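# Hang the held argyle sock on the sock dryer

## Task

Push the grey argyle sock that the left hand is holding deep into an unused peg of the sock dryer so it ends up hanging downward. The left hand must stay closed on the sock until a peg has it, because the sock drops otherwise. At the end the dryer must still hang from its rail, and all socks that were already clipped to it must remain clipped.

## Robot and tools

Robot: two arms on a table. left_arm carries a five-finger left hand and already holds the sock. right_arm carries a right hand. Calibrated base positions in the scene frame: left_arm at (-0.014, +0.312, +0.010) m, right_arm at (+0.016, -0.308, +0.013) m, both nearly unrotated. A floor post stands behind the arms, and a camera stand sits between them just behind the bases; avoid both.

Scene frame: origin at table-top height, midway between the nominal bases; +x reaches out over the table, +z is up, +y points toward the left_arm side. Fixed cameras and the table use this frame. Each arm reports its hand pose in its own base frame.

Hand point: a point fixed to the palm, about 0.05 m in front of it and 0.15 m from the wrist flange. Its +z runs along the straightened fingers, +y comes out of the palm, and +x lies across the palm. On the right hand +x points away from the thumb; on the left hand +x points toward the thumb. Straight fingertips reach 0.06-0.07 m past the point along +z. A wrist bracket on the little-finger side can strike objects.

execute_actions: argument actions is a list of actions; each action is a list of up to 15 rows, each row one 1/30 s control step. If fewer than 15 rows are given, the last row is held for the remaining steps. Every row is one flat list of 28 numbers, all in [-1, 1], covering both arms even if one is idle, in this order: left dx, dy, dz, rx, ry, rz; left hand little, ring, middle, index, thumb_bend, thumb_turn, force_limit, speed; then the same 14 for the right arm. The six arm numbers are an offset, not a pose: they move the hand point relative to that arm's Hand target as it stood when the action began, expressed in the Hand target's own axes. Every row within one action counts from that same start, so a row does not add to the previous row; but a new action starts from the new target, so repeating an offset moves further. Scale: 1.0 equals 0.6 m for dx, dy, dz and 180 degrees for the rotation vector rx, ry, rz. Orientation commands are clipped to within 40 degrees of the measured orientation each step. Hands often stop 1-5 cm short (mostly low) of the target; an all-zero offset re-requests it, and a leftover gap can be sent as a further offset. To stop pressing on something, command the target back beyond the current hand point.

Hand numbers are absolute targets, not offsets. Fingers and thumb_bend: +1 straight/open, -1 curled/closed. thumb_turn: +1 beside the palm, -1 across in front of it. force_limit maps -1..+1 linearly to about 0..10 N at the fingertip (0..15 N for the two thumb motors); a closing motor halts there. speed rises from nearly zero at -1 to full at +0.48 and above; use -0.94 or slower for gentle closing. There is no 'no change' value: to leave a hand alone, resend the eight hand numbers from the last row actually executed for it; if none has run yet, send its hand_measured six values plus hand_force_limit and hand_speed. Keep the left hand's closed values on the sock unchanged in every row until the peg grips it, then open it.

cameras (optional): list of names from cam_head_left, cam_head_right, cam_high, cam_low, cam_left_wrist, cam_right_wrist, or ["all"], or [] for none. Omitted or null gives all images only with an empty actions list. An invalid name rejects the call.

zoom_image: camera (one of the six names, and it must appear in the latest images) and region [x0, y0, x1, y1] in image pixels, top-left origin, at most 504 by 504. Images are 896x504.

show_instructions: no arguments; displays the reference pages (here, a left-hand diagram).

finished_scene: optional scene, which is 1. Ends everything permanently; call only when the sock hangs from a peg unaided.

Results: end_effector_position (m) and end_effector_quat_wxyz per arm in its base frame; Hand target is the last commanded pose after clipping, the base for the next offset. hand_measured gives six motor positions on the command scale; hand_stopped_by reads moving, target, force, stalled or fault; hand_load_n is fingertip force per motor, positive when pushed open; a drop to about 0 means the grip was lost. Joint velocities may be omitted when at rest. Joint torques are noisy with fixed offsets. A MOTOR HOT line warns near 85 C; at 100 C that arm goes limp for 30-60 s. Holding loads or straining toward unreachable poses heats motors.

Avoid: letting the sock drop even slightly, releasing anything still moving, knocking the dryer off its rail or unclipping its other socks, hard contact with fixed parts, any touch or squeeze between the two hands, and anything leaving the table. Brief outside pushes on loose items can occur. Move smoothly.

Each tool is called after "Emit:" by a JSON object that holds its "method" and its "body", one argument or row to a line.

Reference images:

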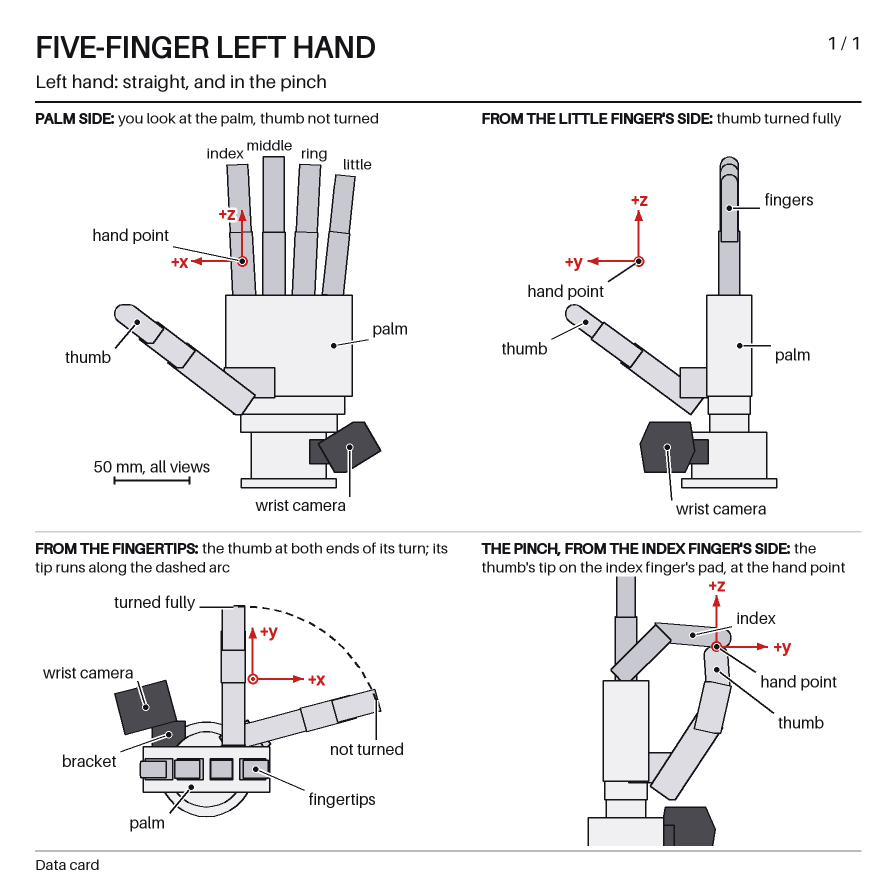

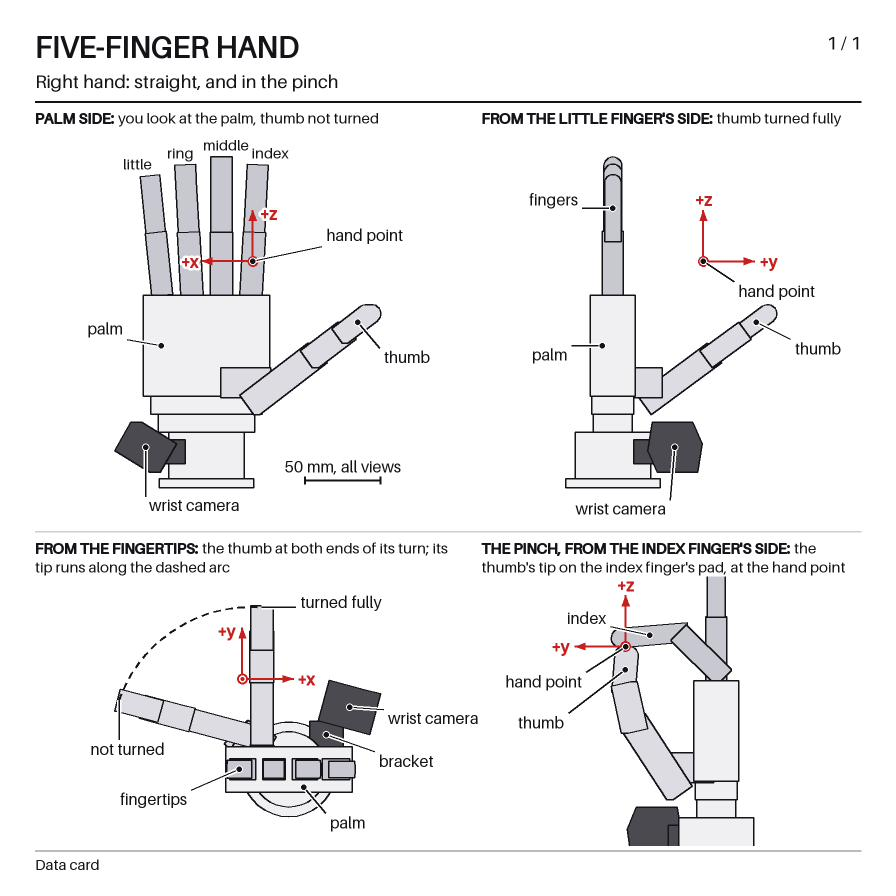

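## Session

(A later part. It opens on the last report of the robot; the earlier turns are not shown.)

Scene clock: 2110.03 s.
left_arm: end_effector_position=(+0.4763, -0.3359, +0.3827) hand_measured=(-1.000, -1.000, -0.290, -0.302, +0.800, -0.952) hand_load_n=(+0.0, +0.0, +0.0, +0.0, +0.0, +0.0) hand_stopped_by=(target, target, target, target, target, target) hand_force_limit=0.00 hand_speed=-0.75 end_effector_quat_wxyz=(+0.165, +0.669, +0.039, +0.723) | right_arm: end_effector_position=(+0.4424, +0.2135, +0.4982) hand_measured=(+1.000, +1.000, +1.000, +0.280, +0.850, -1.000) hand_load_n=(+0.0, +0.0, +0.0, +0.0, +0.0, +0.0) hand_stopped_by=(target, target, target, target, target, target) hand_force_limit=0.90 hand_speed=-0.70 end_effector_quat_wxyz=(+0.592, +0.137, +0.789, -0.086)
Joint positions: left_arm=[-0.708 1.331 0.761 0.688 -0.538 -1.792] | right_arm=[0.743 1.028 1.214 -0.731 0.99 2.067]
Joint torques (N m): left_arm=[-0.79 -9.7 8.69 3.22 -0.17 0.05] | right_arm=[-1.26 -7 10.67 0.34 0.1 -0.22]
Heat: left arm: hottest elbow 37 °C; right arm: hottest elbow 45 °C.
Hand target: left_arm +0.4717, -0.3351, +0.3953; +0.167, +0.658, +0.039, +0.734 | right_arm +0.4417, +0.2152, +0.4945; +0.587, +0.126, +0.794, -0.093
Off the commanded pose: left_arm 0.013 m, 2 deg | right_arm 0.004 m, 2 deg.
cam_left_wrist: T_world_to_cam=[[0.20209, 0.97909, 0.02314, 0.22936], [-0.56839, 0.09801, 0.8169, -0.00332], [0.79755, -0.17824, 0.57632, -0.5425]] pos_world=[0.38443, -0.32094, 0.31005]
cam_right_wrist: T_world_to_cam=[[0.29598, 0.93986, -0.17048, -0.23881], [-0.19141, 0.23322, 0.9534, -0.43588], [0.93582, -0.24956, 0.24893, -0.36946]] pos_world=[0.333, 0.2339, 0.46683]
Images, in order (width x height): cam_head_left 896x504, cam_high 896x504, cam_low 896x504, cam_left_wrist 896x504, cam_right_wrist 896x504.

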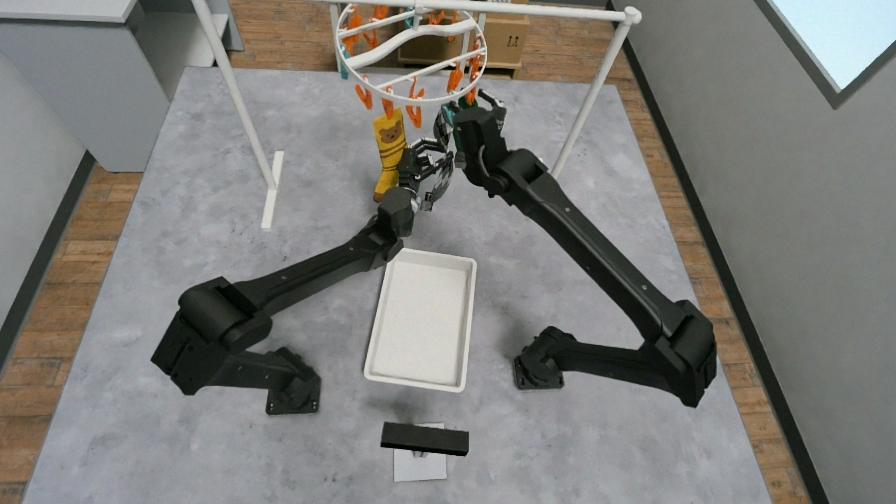

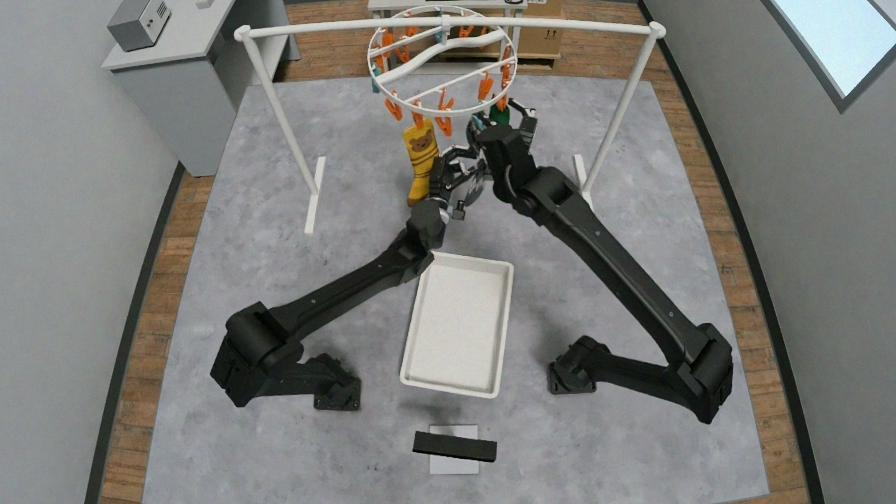

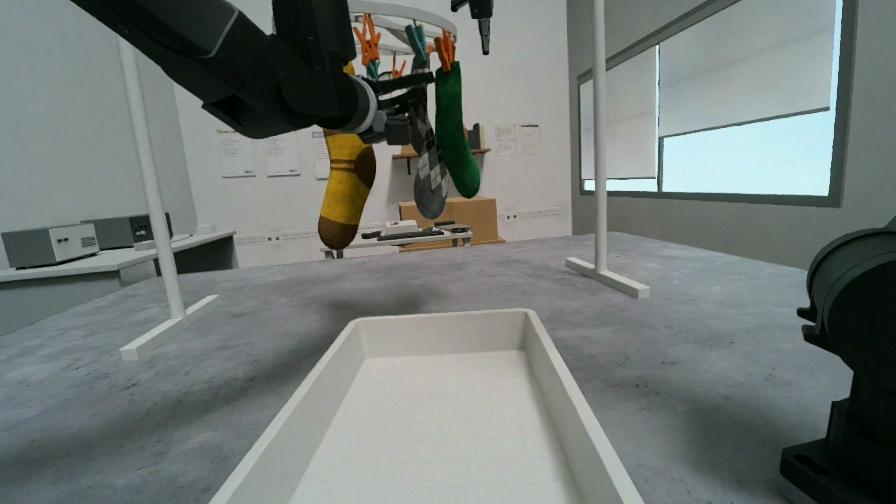

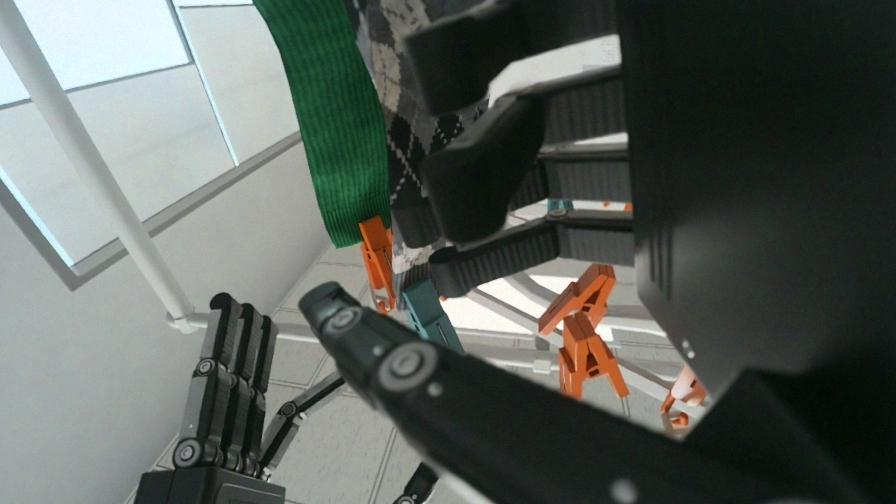

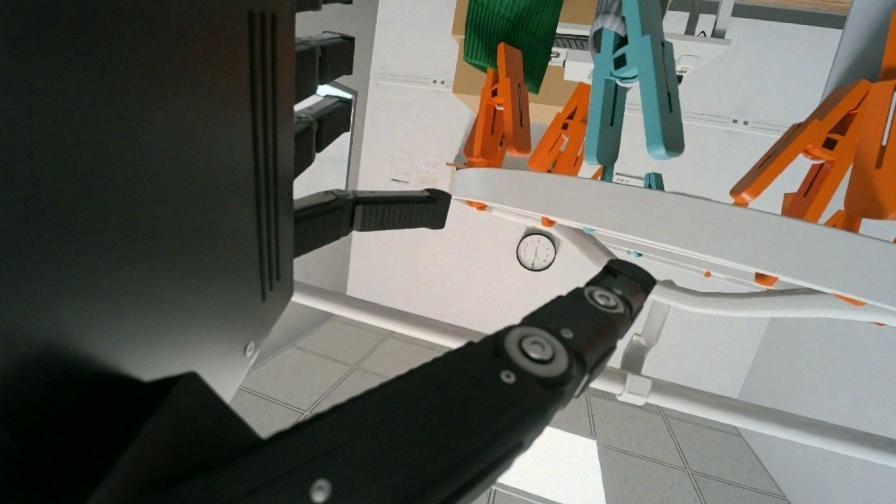

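Emit:
{"method": "execute_actions", "body": {
  "actions": [
    [[-0.001,0.004,-0.011,0,0,0,-1,-1,-0.290,-0.302,0.80,-0.952,0.0,-0.75,0,0,0,0,0,0,1,1,1,0.28,0.85,-1,0.9,-0.70],[-0.002,0.007,-0.025,0,0,0,-1,-1,-0.290,-0.302,0.80,-0.952,0.0,-0.75,0,0,0,0,0,0,1,1,1,0.28,0.85,-1,0.9,-0.70],[-0.003,0.010,-0.041,0,0,0,-1,-1,-0.290,-0.302,0.80,-0.952,0.0,-0.75,0,0,0,0,0,0,1,1,1,0.28,0.85,-1,0.9,-0.70],[-0.003,0.014,-0.058,0,0,0,-1,-1,-0.290,-0.302,0.80,-0.952,0.0,-0.75,0,0,0,0,0,0,1,1,1,0.28,0.85,-1,0.9,-0.70],[-0.003,0.018,-0.075,0,0,0,-1,-1,-0.290,-0.302,0.80,-0.952,0.0,-0.75,0,0,0,0,0,0,1,1,1,0.28,0.85,-1,0.9,-0.70],[-0.003,0.022,-0.092,0,0,0,-1,-1,-0.290,-0.302,0.80,-0.952,0.0,-0.75,0,0,0,0,0,0,1,1,1,0.28,0.85,-1,0.9,-0.70],[-0.003,0.026,-0.109,0,0,0,-1,-1,-0.290,-0.302,0.80,-0.952,0.0,-0.75,0,0,0,0,0,0,1,1,1,0.28,0.85,-1,0.9,-0.70],[-0.003,0.029,-0.125,0,0,0,-1,-1,-0.290,-0.302,0.80,-0.952,0.0,-0.75,0,0,0,0,0,0,1,1,1,0.28,0.85,-1,0.9,-0.70],[-0.003,0.032,-0.140,0,0,0,-1,-1,-0.290,-0.302,0.80,-0.952,0.0,-0.75,0,0,0,0,0,0,1,1,1,0.28,0.85,-1,0.9,-0.70],[-0.003,0.034,-0.150,0,0,0,-1,-1,-0.290,-0.302,0.80,-0.952,0.0,-0.75,0,0,0,0,0,0,1,1,1,0.28,0.85,-1,0.9,-0.70],[-0.003,0.036,-0.157,0,0,0,-1,-1,-0.290,-0.302,0.80,-0.952,0.0,-0.75,0,0,0,0,0,0,1,1,1,0.28,0.85,-1,0.9,-0.70],[-0.003,0.037,-0.160,0,0,0,-1,-1,-0.290,-0.302,0.80,-0.952,0.0,-0.75,0,0,0,0,0,0,1,1,1,0.28,0.85,-1,0.9,-0.70]]
  ],
  "cameras": ["cam_low","cam_left_wrist","cam_head_left"]
}}

Scene clock: 2142.20 s.
left_arm: end_effector_position=(+0.3773, -0.3420, +0.3802) hand_measured=(-1.000, -1.000, -0.290, -0.302, +0.800, -0.952) hand_load_n=(+0.0, +0.0, +0.0, +0.0, +0.0, +0.0) hand_stopped_by=(target, target, target, target, target, target) hand_force_limit=0.00 hand_speed=-0.75 end_effector_quat_wxyz=(+0.167, +0.665, +0.038, +0.727) | right_arm: end_effector_position=(+0.4424, +0.2135, +0.4982) hand_measured=(+1.000, +1.000, +1.000, +0.280, +0.850, -1.000) hand_load_n=(+0.0, +0.0, +0.0, +0.0, +0.0, +0.0) hand_stopped_by=(target, target, target, target, target, target) hand_force_limit=0.90 hand_speed=-0.70 end_effector_quat_wxyz=(+0.592, +0.137, +0.789, -0.086)
Joint positions: left_arm=[-0.916 1.161 0.599 0.715 -0.742 -1.751] | right_arm=[0.743 1.028 1.214 -0.731 0.99 2.067]
Joint torques (N m): left_arm=[-0.62 -6.83 8.44 3.06 -0.15 0.06] | right_arm=[-1.26 -7 10.69 0.35 0.11 -0.22]
Heat: left arm: hottest elbow 37 °C; right arm: hottest elbow 45 °C.
Hand target: left_arm +0.3737, -0.3410, +0.3871; +0.168, +0.657, +0.039, +0.734 | right_arm +0.4417, +0.2152, +0.4945; +0.587, +0.126, +0.794, -0.093
Off the commanded pose: left_arm 0.008 m, 1 deg | right_arm 0.004 m, 2 deg.
cam_left_wrist: T_world_to_cam=[[0.20378, 0.97877, 0.02205, 0.25503], [-0.57668, 0.1018, 0.81061, -0.05018], [0.79115, -0.1779, 0.58518, -0.46396]] pos_world=[0.28615, -0.32704, 0.30655]
Images, in order (width x height): cam_head_left 896x504, cam_low 896x504, cam_left_wrist 896x504.

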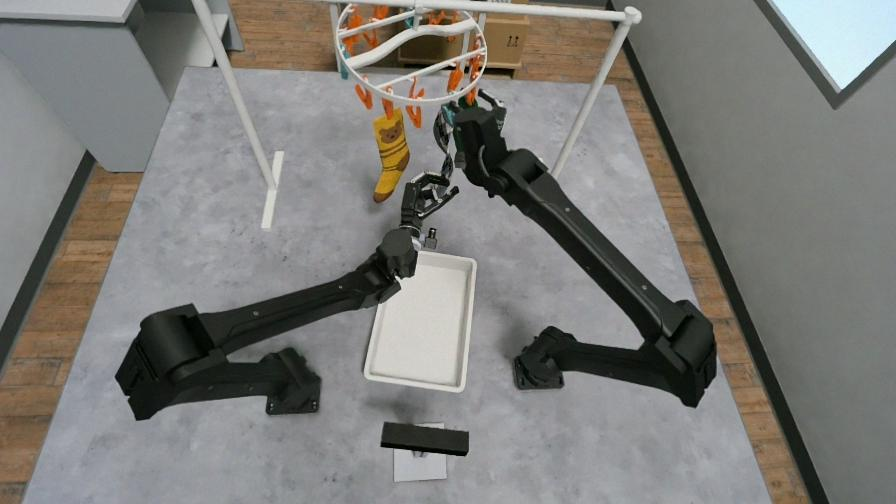

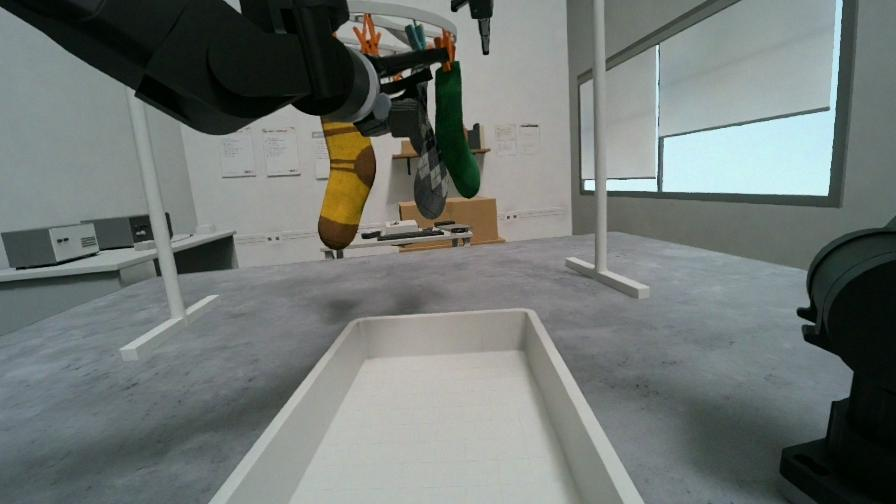

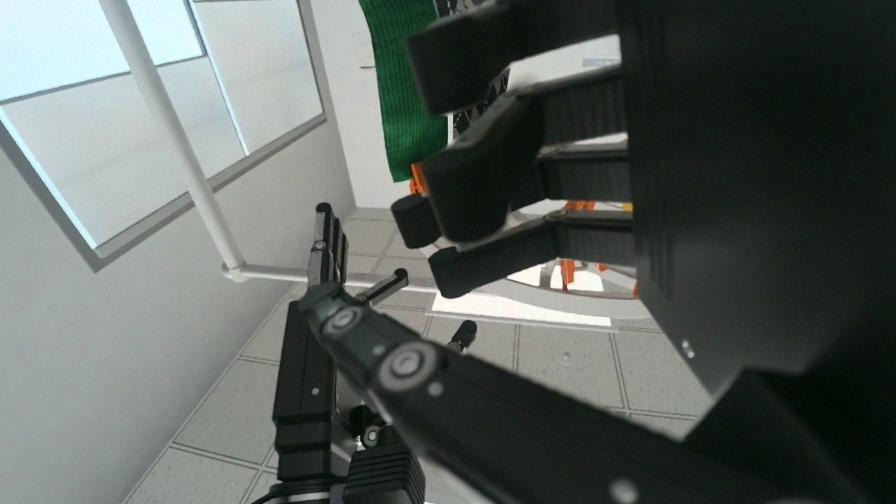

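Emit:
{"method": "execute_actions", "body": {
  "actions": [
    [[-0.003,0,-0.005,0,0,0,-1,-1,-0.290,-0.302,0.80,-0.952,0.0,-0.75,0.001,-0.002,-0.004,0,0,0,1,1,1,0.28,0.85,-1,0.9,-0.70],[-0.008,0,-0.015,0,0,0,-1,-1,-0.290,-0.302,0.80,-0.952,0.0,-0.75,0.004,-0.007,-0.012,0,0,0,1,1,1,0.28,0.85,-1,0.9,-0.70],[-0.017,-0.001,-0.029,0,0,0,-1,-1,-0.290,-0.302,0.80,-0.952,0.0,-0.75,0.008,-0.014,-0.023,0,0,0,1,1,1,0.28,0.85,-1,0.9,-0.70],[-0.027,-0.001,-0.045,0,0,0,-1,-1,-0.290,-0.302,0.80,-0.952,0.0,-0.75,0.013,-0.021,-0.035,0,0,0,1,1,1,0.28,0.85,-1,0.9,-0.70],[-0.038,-0.002,-0.062,0,0,0,-1,-1,-0.290,-0.302,0.80,-0.952,0.0,-0.75,0.018,-0.029,-0.049,0,0,0,1,1,1,0.28,0.85,-1,0.9,-0.70],[-0.050,-0.002,-0.080,0,0,0,-1,-1,-0.290,-0.302,0.80,-0.952,0.0,-0.75,0.023,-0.038,-0.063,0,0,0,1,1,1,0.28,0.85,-1,0.9,-0.70],[-0.062,-0.003,-0.098,0,0,0,-1,-1,-0.290,-0.302,0.80,-0.952,0.0,-0.75,0.028,-0.047,-0.078,0,0,0,1,1,1,0.28,0.85,-1,0.9,-0.70],[-0.073,-0.003,-0.116,0,0,0,-1,-1,-0.290,-0.302,0.80,-0.952,0.0,-0.75,0.033,-0.055,-0.092,0,0,0,1,1,1,0.28,0.85,-1,0.9,-0.70],[-0.084,-0.004,-0.134,0,0,0,-1,-1,-0.290,-0.302,0.80,-0.952,0.0,-0.75,0.038,-0.063,-0.106,0,0,0,1,1,1,0.28,0.85,-1,0.9,-0.70],[-0.094,-0.004,-0.150,0,0,0,-1,-1,-0.290,-0.302,0.80,-0.952,0.0,-0.75,0.042,-0.070,-0.118,0,0,0,1,1,1,0.28,0.85,-1,0.9,-0.70],[-0.102,-0.005,-0.163,0,0,0,-1,-1,-0.290,-0.302,0.80,-0.952,0.0,-0.75,0.045,-0.076,-0.128,0,0,0,1,1,1,0.28,0.85,-1,0.9,-0.70],[-0.108,-0.005,-0.173,0,0,0,-1,-1,-0.290,-0.302,0.80,-0.952,0.0,-0.75,0.048,-0.080,-0.135,0,0,0,1,1,1,0.28,0.85,-1,0.9,-0.70],[-0.112,-0.005,-0.179,0,0,0,-1,-1,-0.290,-0.302,0.80,-0.952,0.0,-0.75,0.049,-0.082,-0.139,0,0,0,1,1,1,0.28,0.85,-1,0.9,-0.70],[-0.113,-0.005,-0.180,0,0,0,-1,-1,-0.290,-0.302,0.80,-0.952,0.0,-0.75,0.049,-0.083,-0.140,0,0,0,1,1,1,0.28,0.85,-1,0.9,-0.70]]
  ],
  "cameras": ["cam_low","cam_right_wrist","cam_head_left"]
}}

Scene clock: 2176.77 s.
left_arm: end_effector_position=(+0.2757, -0.3405, +0.3010) hand_measured=(-1.000, -1.000, -0.290, -0.302, +0.800, -0.952) hand_load_n=(+0.0, +0.0, +0.0, +0.0, +0.0, +0.0) hand_stopped_by=(target, target, target, target, target, target) hand_force_limit=0.00 hand_speed=-0.75 end_effector_quat_wxyz=(+0.167, +0.670, +0.032, +0.723) | right_arm: end_effector_position=(+0.3490, +0.1962, +0.4890) hand_measured=(+1.000, +1.000, +1.000, +0.280, +0.850, -1.000) hand_load_n=(+0.0, +0.0, +0.0, +0.0, +0.0, +0.0) hand_stopped_by=(target, target, target, target, target, target) hand_force_limit=0.90 hand_speed=-0.70 end_effector_quat_wxyz=(+0.611, +0.092, +0.781, -0.088)
Joint positions: left_arm=[-1.203 1.21 0.36 1.043 -1.016 -1.682] | right_arm=[0.917 0.796 1.056 -0.831 1.114 2.067]
Joint torques (N m): left_arm=[-0.56 -5.66 7.24 2.97 -0.11 0.05] | right_arm=[-0.5 -3.96 10.48 0.25 0.4 0.04]
Heat: left arm: hottest elbow 37 °C; right arm: hottest elbow 44 °C.
Hand target: left_arm +0.2741, -0.3407, +0.3074; +0.167, +0.658, +0.039, +0.734 | right_arm +0.3418, +0.1955, +0.4911; +0.587, +0.126, +0.794, -0.093
Off the commanded pose: left_arm 0.007 m, 2 deg | right_arm 0.008 m, 5 deg.
joint sent to its limit (right arm) — joint 6 (wrist roll), upper limit. The joint targets are off in position and orientation.
cam_right_wrist: T_world_to_cam=[[0.23642, 0.94593, -0.22208, -0.15163], [-0.23832, 0.27803, 0.93054, -0.4222], [0.94197, -0.16708, 0.29117, -0.32311]] pos_world=[0.23959, 0.20683, 0.45328]
Images, in order (width x height): cam_head_left 896x504, cam_low 896x504, cam_right_wrist 896x504.

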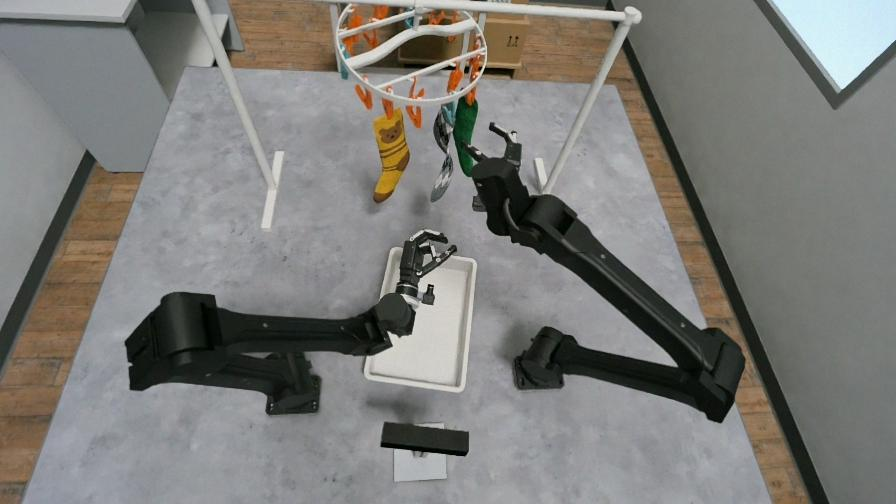

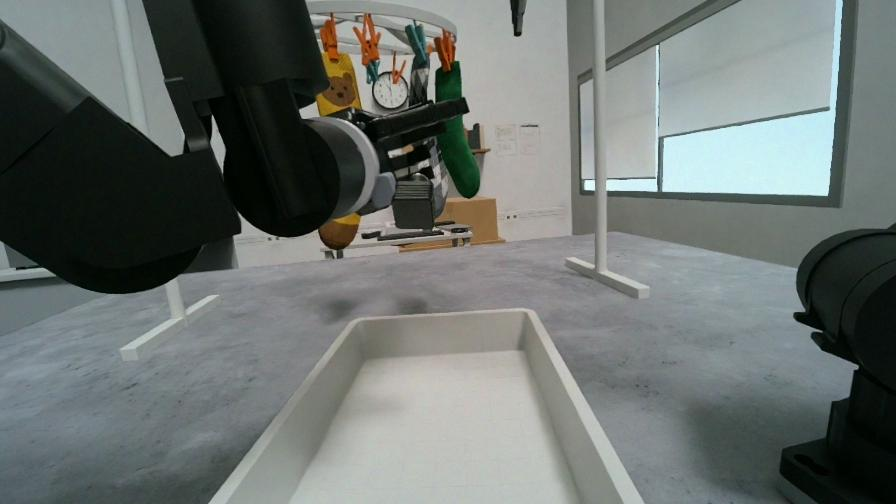

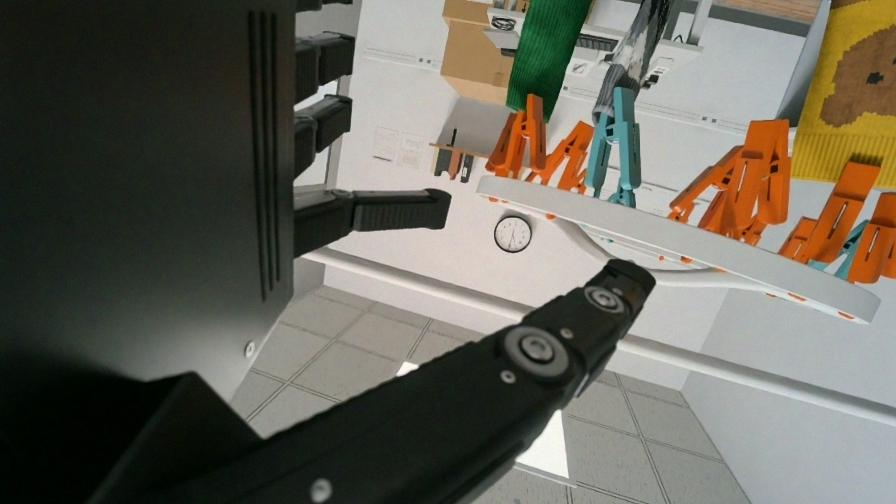

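Emit:
{"method": "zoom_image", "body": {
  "camera": "cam_right_wrist",
  "region": [440, 0, 760, 220]
}}

Emit:
{"method": "zoom_image", "body": {
  "camera": "cam_head_left",
  "region": [320, 0, 520, 220]
}}

Emit:
{"method": "zoom_image", "body": {
  "camera": "cam_low",
  "region": [300, 0, 520, 260]
}}

Scaled by 1.575 from the camera's image (finer frame: 1280x720).

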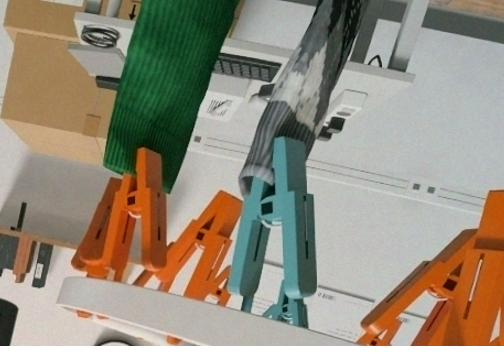

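Scaled by 2.291 from the camera's image (finer frame: 1280x720).

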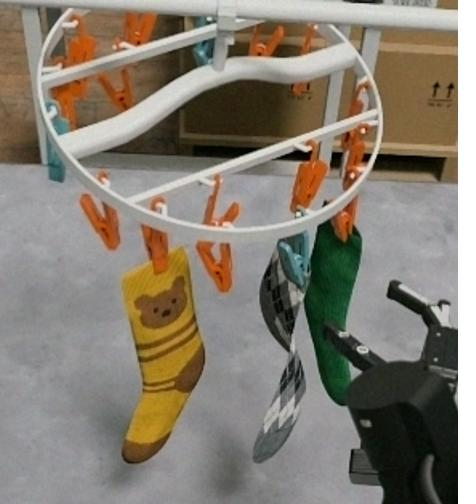

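Scaled by 1.938 from the camera's image (finer frame: 1280x720).

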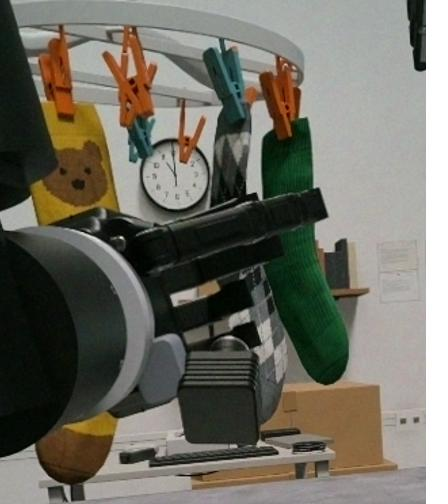

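Emit:
{"method": "execute_actions", "body": {
  "actions": [
    [[0,-0.008,-0.003,0,0,0,-1,-1,-0.290,-0.302,0.80,-0.952,0.0,-0.75,0.001,-0.006,-0.002,0,0,0,1,1,1,0.28,0.85,-1,0.9,-0.70],[0,-0.022,-0.007,0,0,0,-1,-1,-0.290,-0.302,0.80,-0.952,0.0,-0.75,0.003,-0.018,-0.005,0,0,0,1,1,1,0.28,0.85,-1,0.9,-0.70],[0,-0.038,-0.012,0,0,0,-1,-1,-0.290,-0.302,0.80,-0.952,0.0,-0.75,0.005,-0.034,-0.008,0,0,0,1,1,1,0.28,0.85,-1,0.9,-0.70],[0,-0.055,-0.017,0,0,0,-1,-1,-0.290,-0.302,0.80,-0.952,0.0,-0.75,0.007,-0.050,-0.012,0,0,0,1,1,1,0.28,0.85,-1,0.9,-0.70],[0,-0.073,-0.022,0,0,0,-1,-1,-0.290,-0.302,0.80,-0.952,0.0,-0.75,0.009,-0.068,-0.016,0,0,0,1,1,1,0.28,0.85,-1,0.9,-0.70],[0,-0.091,-0.027,0,0,0,-1,-1,-0.290,-0.302,0.80,-0.952,0.0,-0.75,0.011,-0.085,-0.019,0,0,0,1,1,1,0.28,0.85,-1,0.9,-0.70],[0,-0.109,-0.032,0,0,0,-1,-1,-0.290,-0.302,0.80,-0.952,0.0,-0.75,0.013,-0.101,-0.023,0,0,0,1,1,1,0.28,0.85,-1,0.9,-0.70],[0,-0.126,-0.037,0,0,0,-1,-1,-0.290,-0.302,0.80,-0.952,0.0,-0.75,0.015,-0.116,-0.026,0,0,0,1,1,1,0.28,0.85,-1,0.9,-0.70],[0,-0.141,-0.042,0,0,0,-1,-1,-0.290,-0.302,0.80,-0.952,0.0,-0.75,0.017,-0.129,-0.029,0,0,0,1,1,1,0.28,0.85,-1,0.9,-0.70],[0,-0.154,-0.046,0,0,0,-1,-1,-0.290,-0.302,0.80,-0.952,0.0,-0.75,0.018,-0.140,-0.031,0,0,0,1,1,1,0.28,0.85,-1,0.9,-0.70],[0,-0.163,-0.049,0,0,0,-1,-1,-0.290,-0.302,0.80,-0.952,0.0,-0.75,0.019,-0.148,-0.032,0,0,0,1,1,1,0.28,0.85,-1,0.9,-0.70],[0,-0.167,-0.050,0,0,0,-1,-1,-0.290,-0.302,0.80,-0.952,0.0,-0.75,0.019,-0.152,-0.033,0,0,0,1,1,1,0.28,0.85,-1,0.9,-0.70]]
  ],
  "cameras": ["cam_low","cam_right_wrist","cam_head_left","cam_head_right","cam_left_wrist"]
}}

Scene clock: 2206.53 s.
left_arm: end_effector_position=(+0.2625, -0.2429, +0.2697) hand_measured=(-1.000, -1.000, -0.290, -0.302, +0.800, -0.952) hand_load_n=(+0.0, +0.0, +0.0, +0.0, +0.0, -0.5) hand_stopped_by=(target, target, target, target, target, target) hand_force_limit=0.00 hand_speed=-0.75 end_effector_quat_wxyz=(+0.161, +0.660, +0.033, +0.733) | right_arm: end_effector_position=(+0.2927, +0.1137, +0.4908) hand_measured=(+1.000, +1.000, +1.000, +0.280, +0.850, -1.000) hand_load_n=(+0.0, +0.0, +0.0, +0.0, -0.5, +0.0) hand_stopped_by=(target, target, target, target, target, target) hand_force_limit=0.90 hand_speed=-0.70 end_effector_quat_wxyz=(+0.610, +0.104, +0.781, -0.082)
Joint positions: left_arm=[-1.081 1.014 0.097 1.124 -0.905 -1.673] | right_arm=[0.887 0.535 0.981 -0.997 1.09 2.067]
Joint torques (N m): left_arm=[1.44 -2.49 7.02 1.91 0.32 -0.2] | right_arm=[-1.2 -0.5 9.51 0.23 0.13 0.04]
Heat: left arm: hottest elbow 35 °C; right arm: hottest elbow 45 °C.
Hand target: left_arm +0.2642, -0.2416, +0.2756; +0.167, +0.658, +0.039, +0.734 | right_arm +0.2923, +0.1156, +0.4861; +0.587, +0.126, +0.794, -0.093
Off the commanded pose: left_arm 0.006 m, 1 deg | right_arm 0.005 m, 4 deg.
joint sent to its limit (right arm) — joint 6 (wrist roll), upper limit. The joint targets are off in position and orientation.
cam_left_wrist: T_world_to_cam=[[0.19781, 0.97942, 0.04006, 0.18068], [-0.59176, 0.08674, 0.80144, -0.03413], [0.78147, -0.18224, 0.59674, -0.29253]] pos_world=[0.17267, -0.22732, 0.19468]
cam_right_wrist: T_world_to_cam=[[0.24666, 0.94837, -0.19939, -0.07425], [-0.23762, 0.25865, 0.93629, -0.41516], [0.93952, -0.18357, 0.28915, -0.2807]] pos_world=[0.18339, 0.12627, 0.45507]
Images, in order (width x height): cam_head_left 896x504, cam_head_right 896x504, cam_low 896x504, cam_left_wrist 896x504, cam_right_wrist 896x504.

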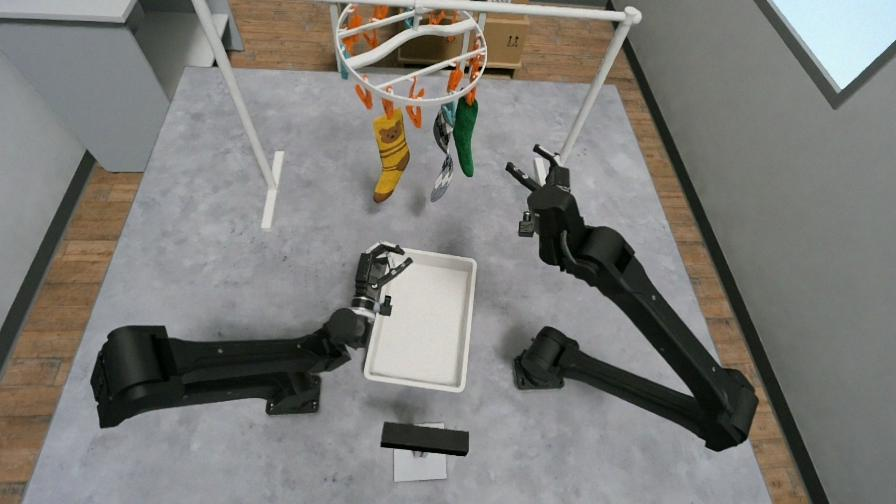

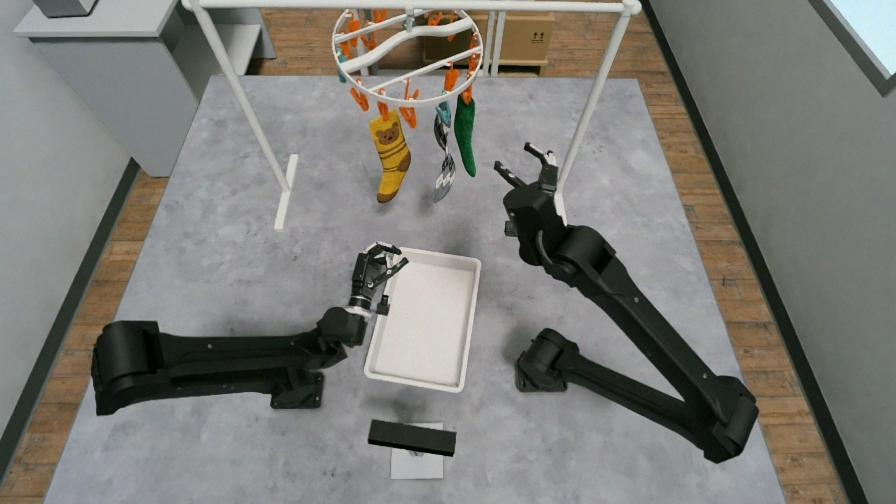

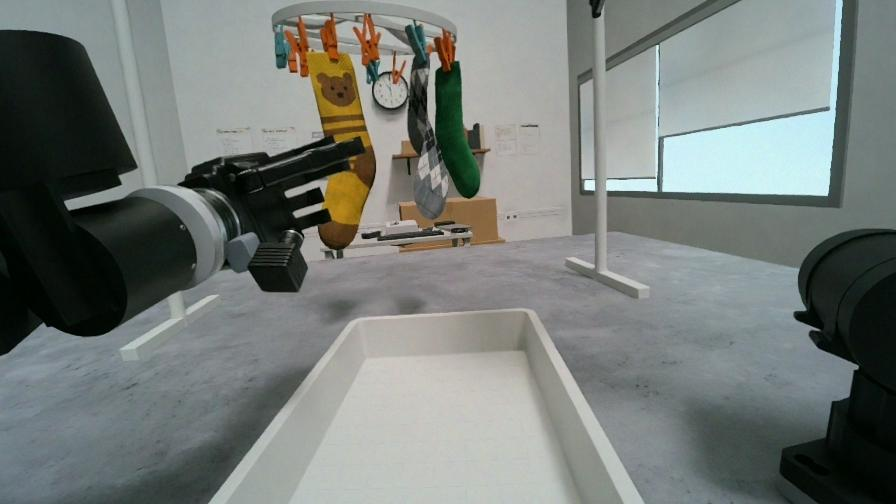

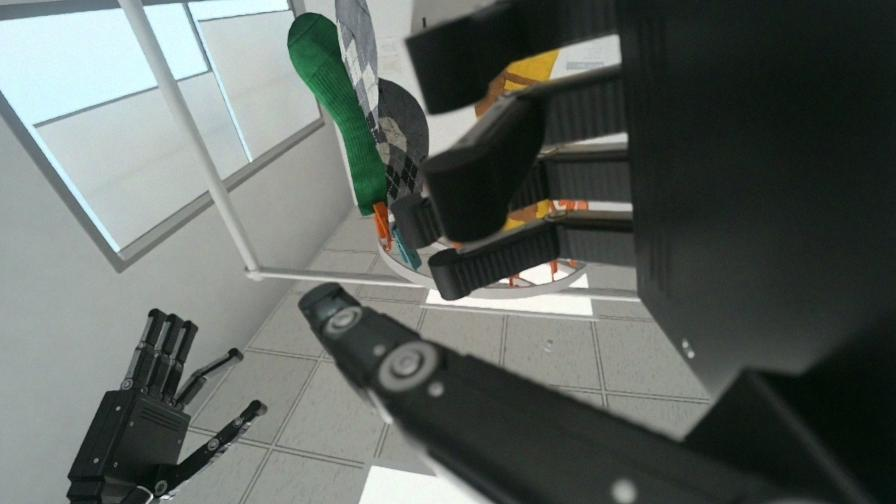

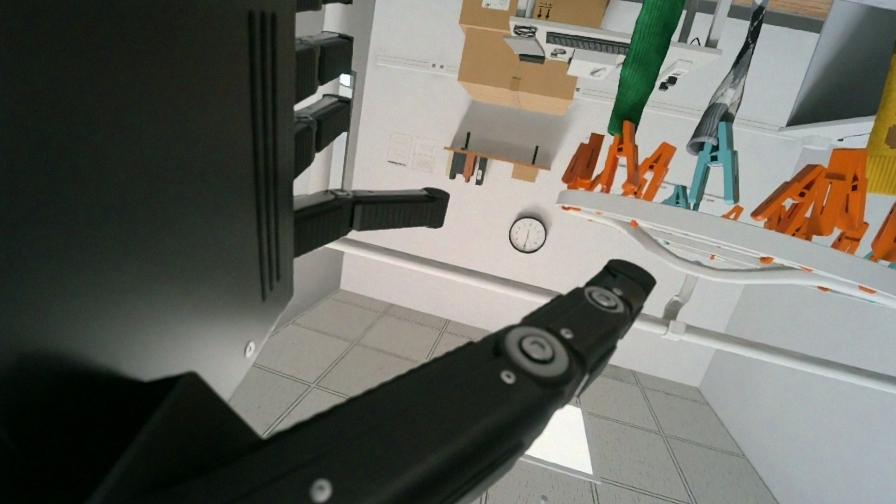

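Emit:
{"method": "zoom_image", "body": {
  "camera": "cam_low",
  "region": [380, 0, 490, 120]
}}

Emit:
{"method": "zoom_image", "body": {
  "camera": "cam_right_wrist",
  "region": [640, 80, 780, 230]
}}

Scaled by 4.200 from the camera's image (finer frame: 1280x720).

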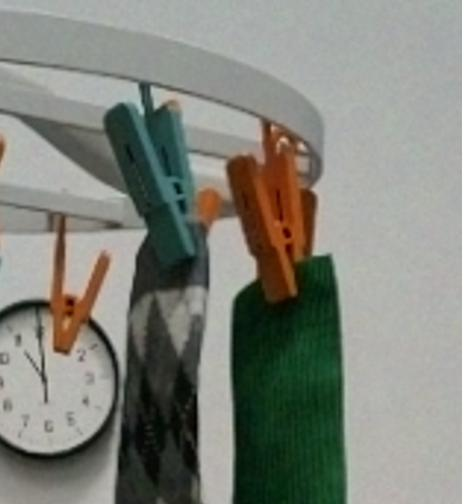

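Scaled by 3.360 from the camera's image (finer frame: 1280x720).

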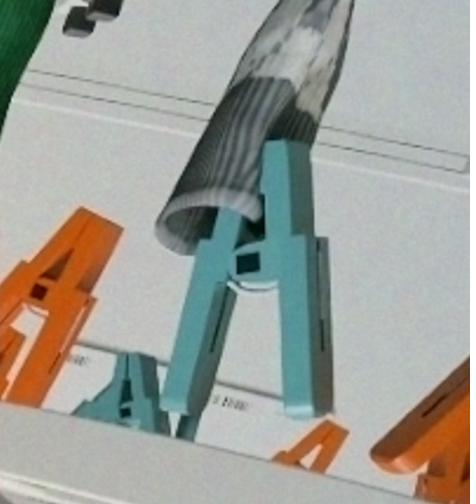

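Emit:
{"method": "finished_scene", "body": {

}}

The scene is finished: the task was done.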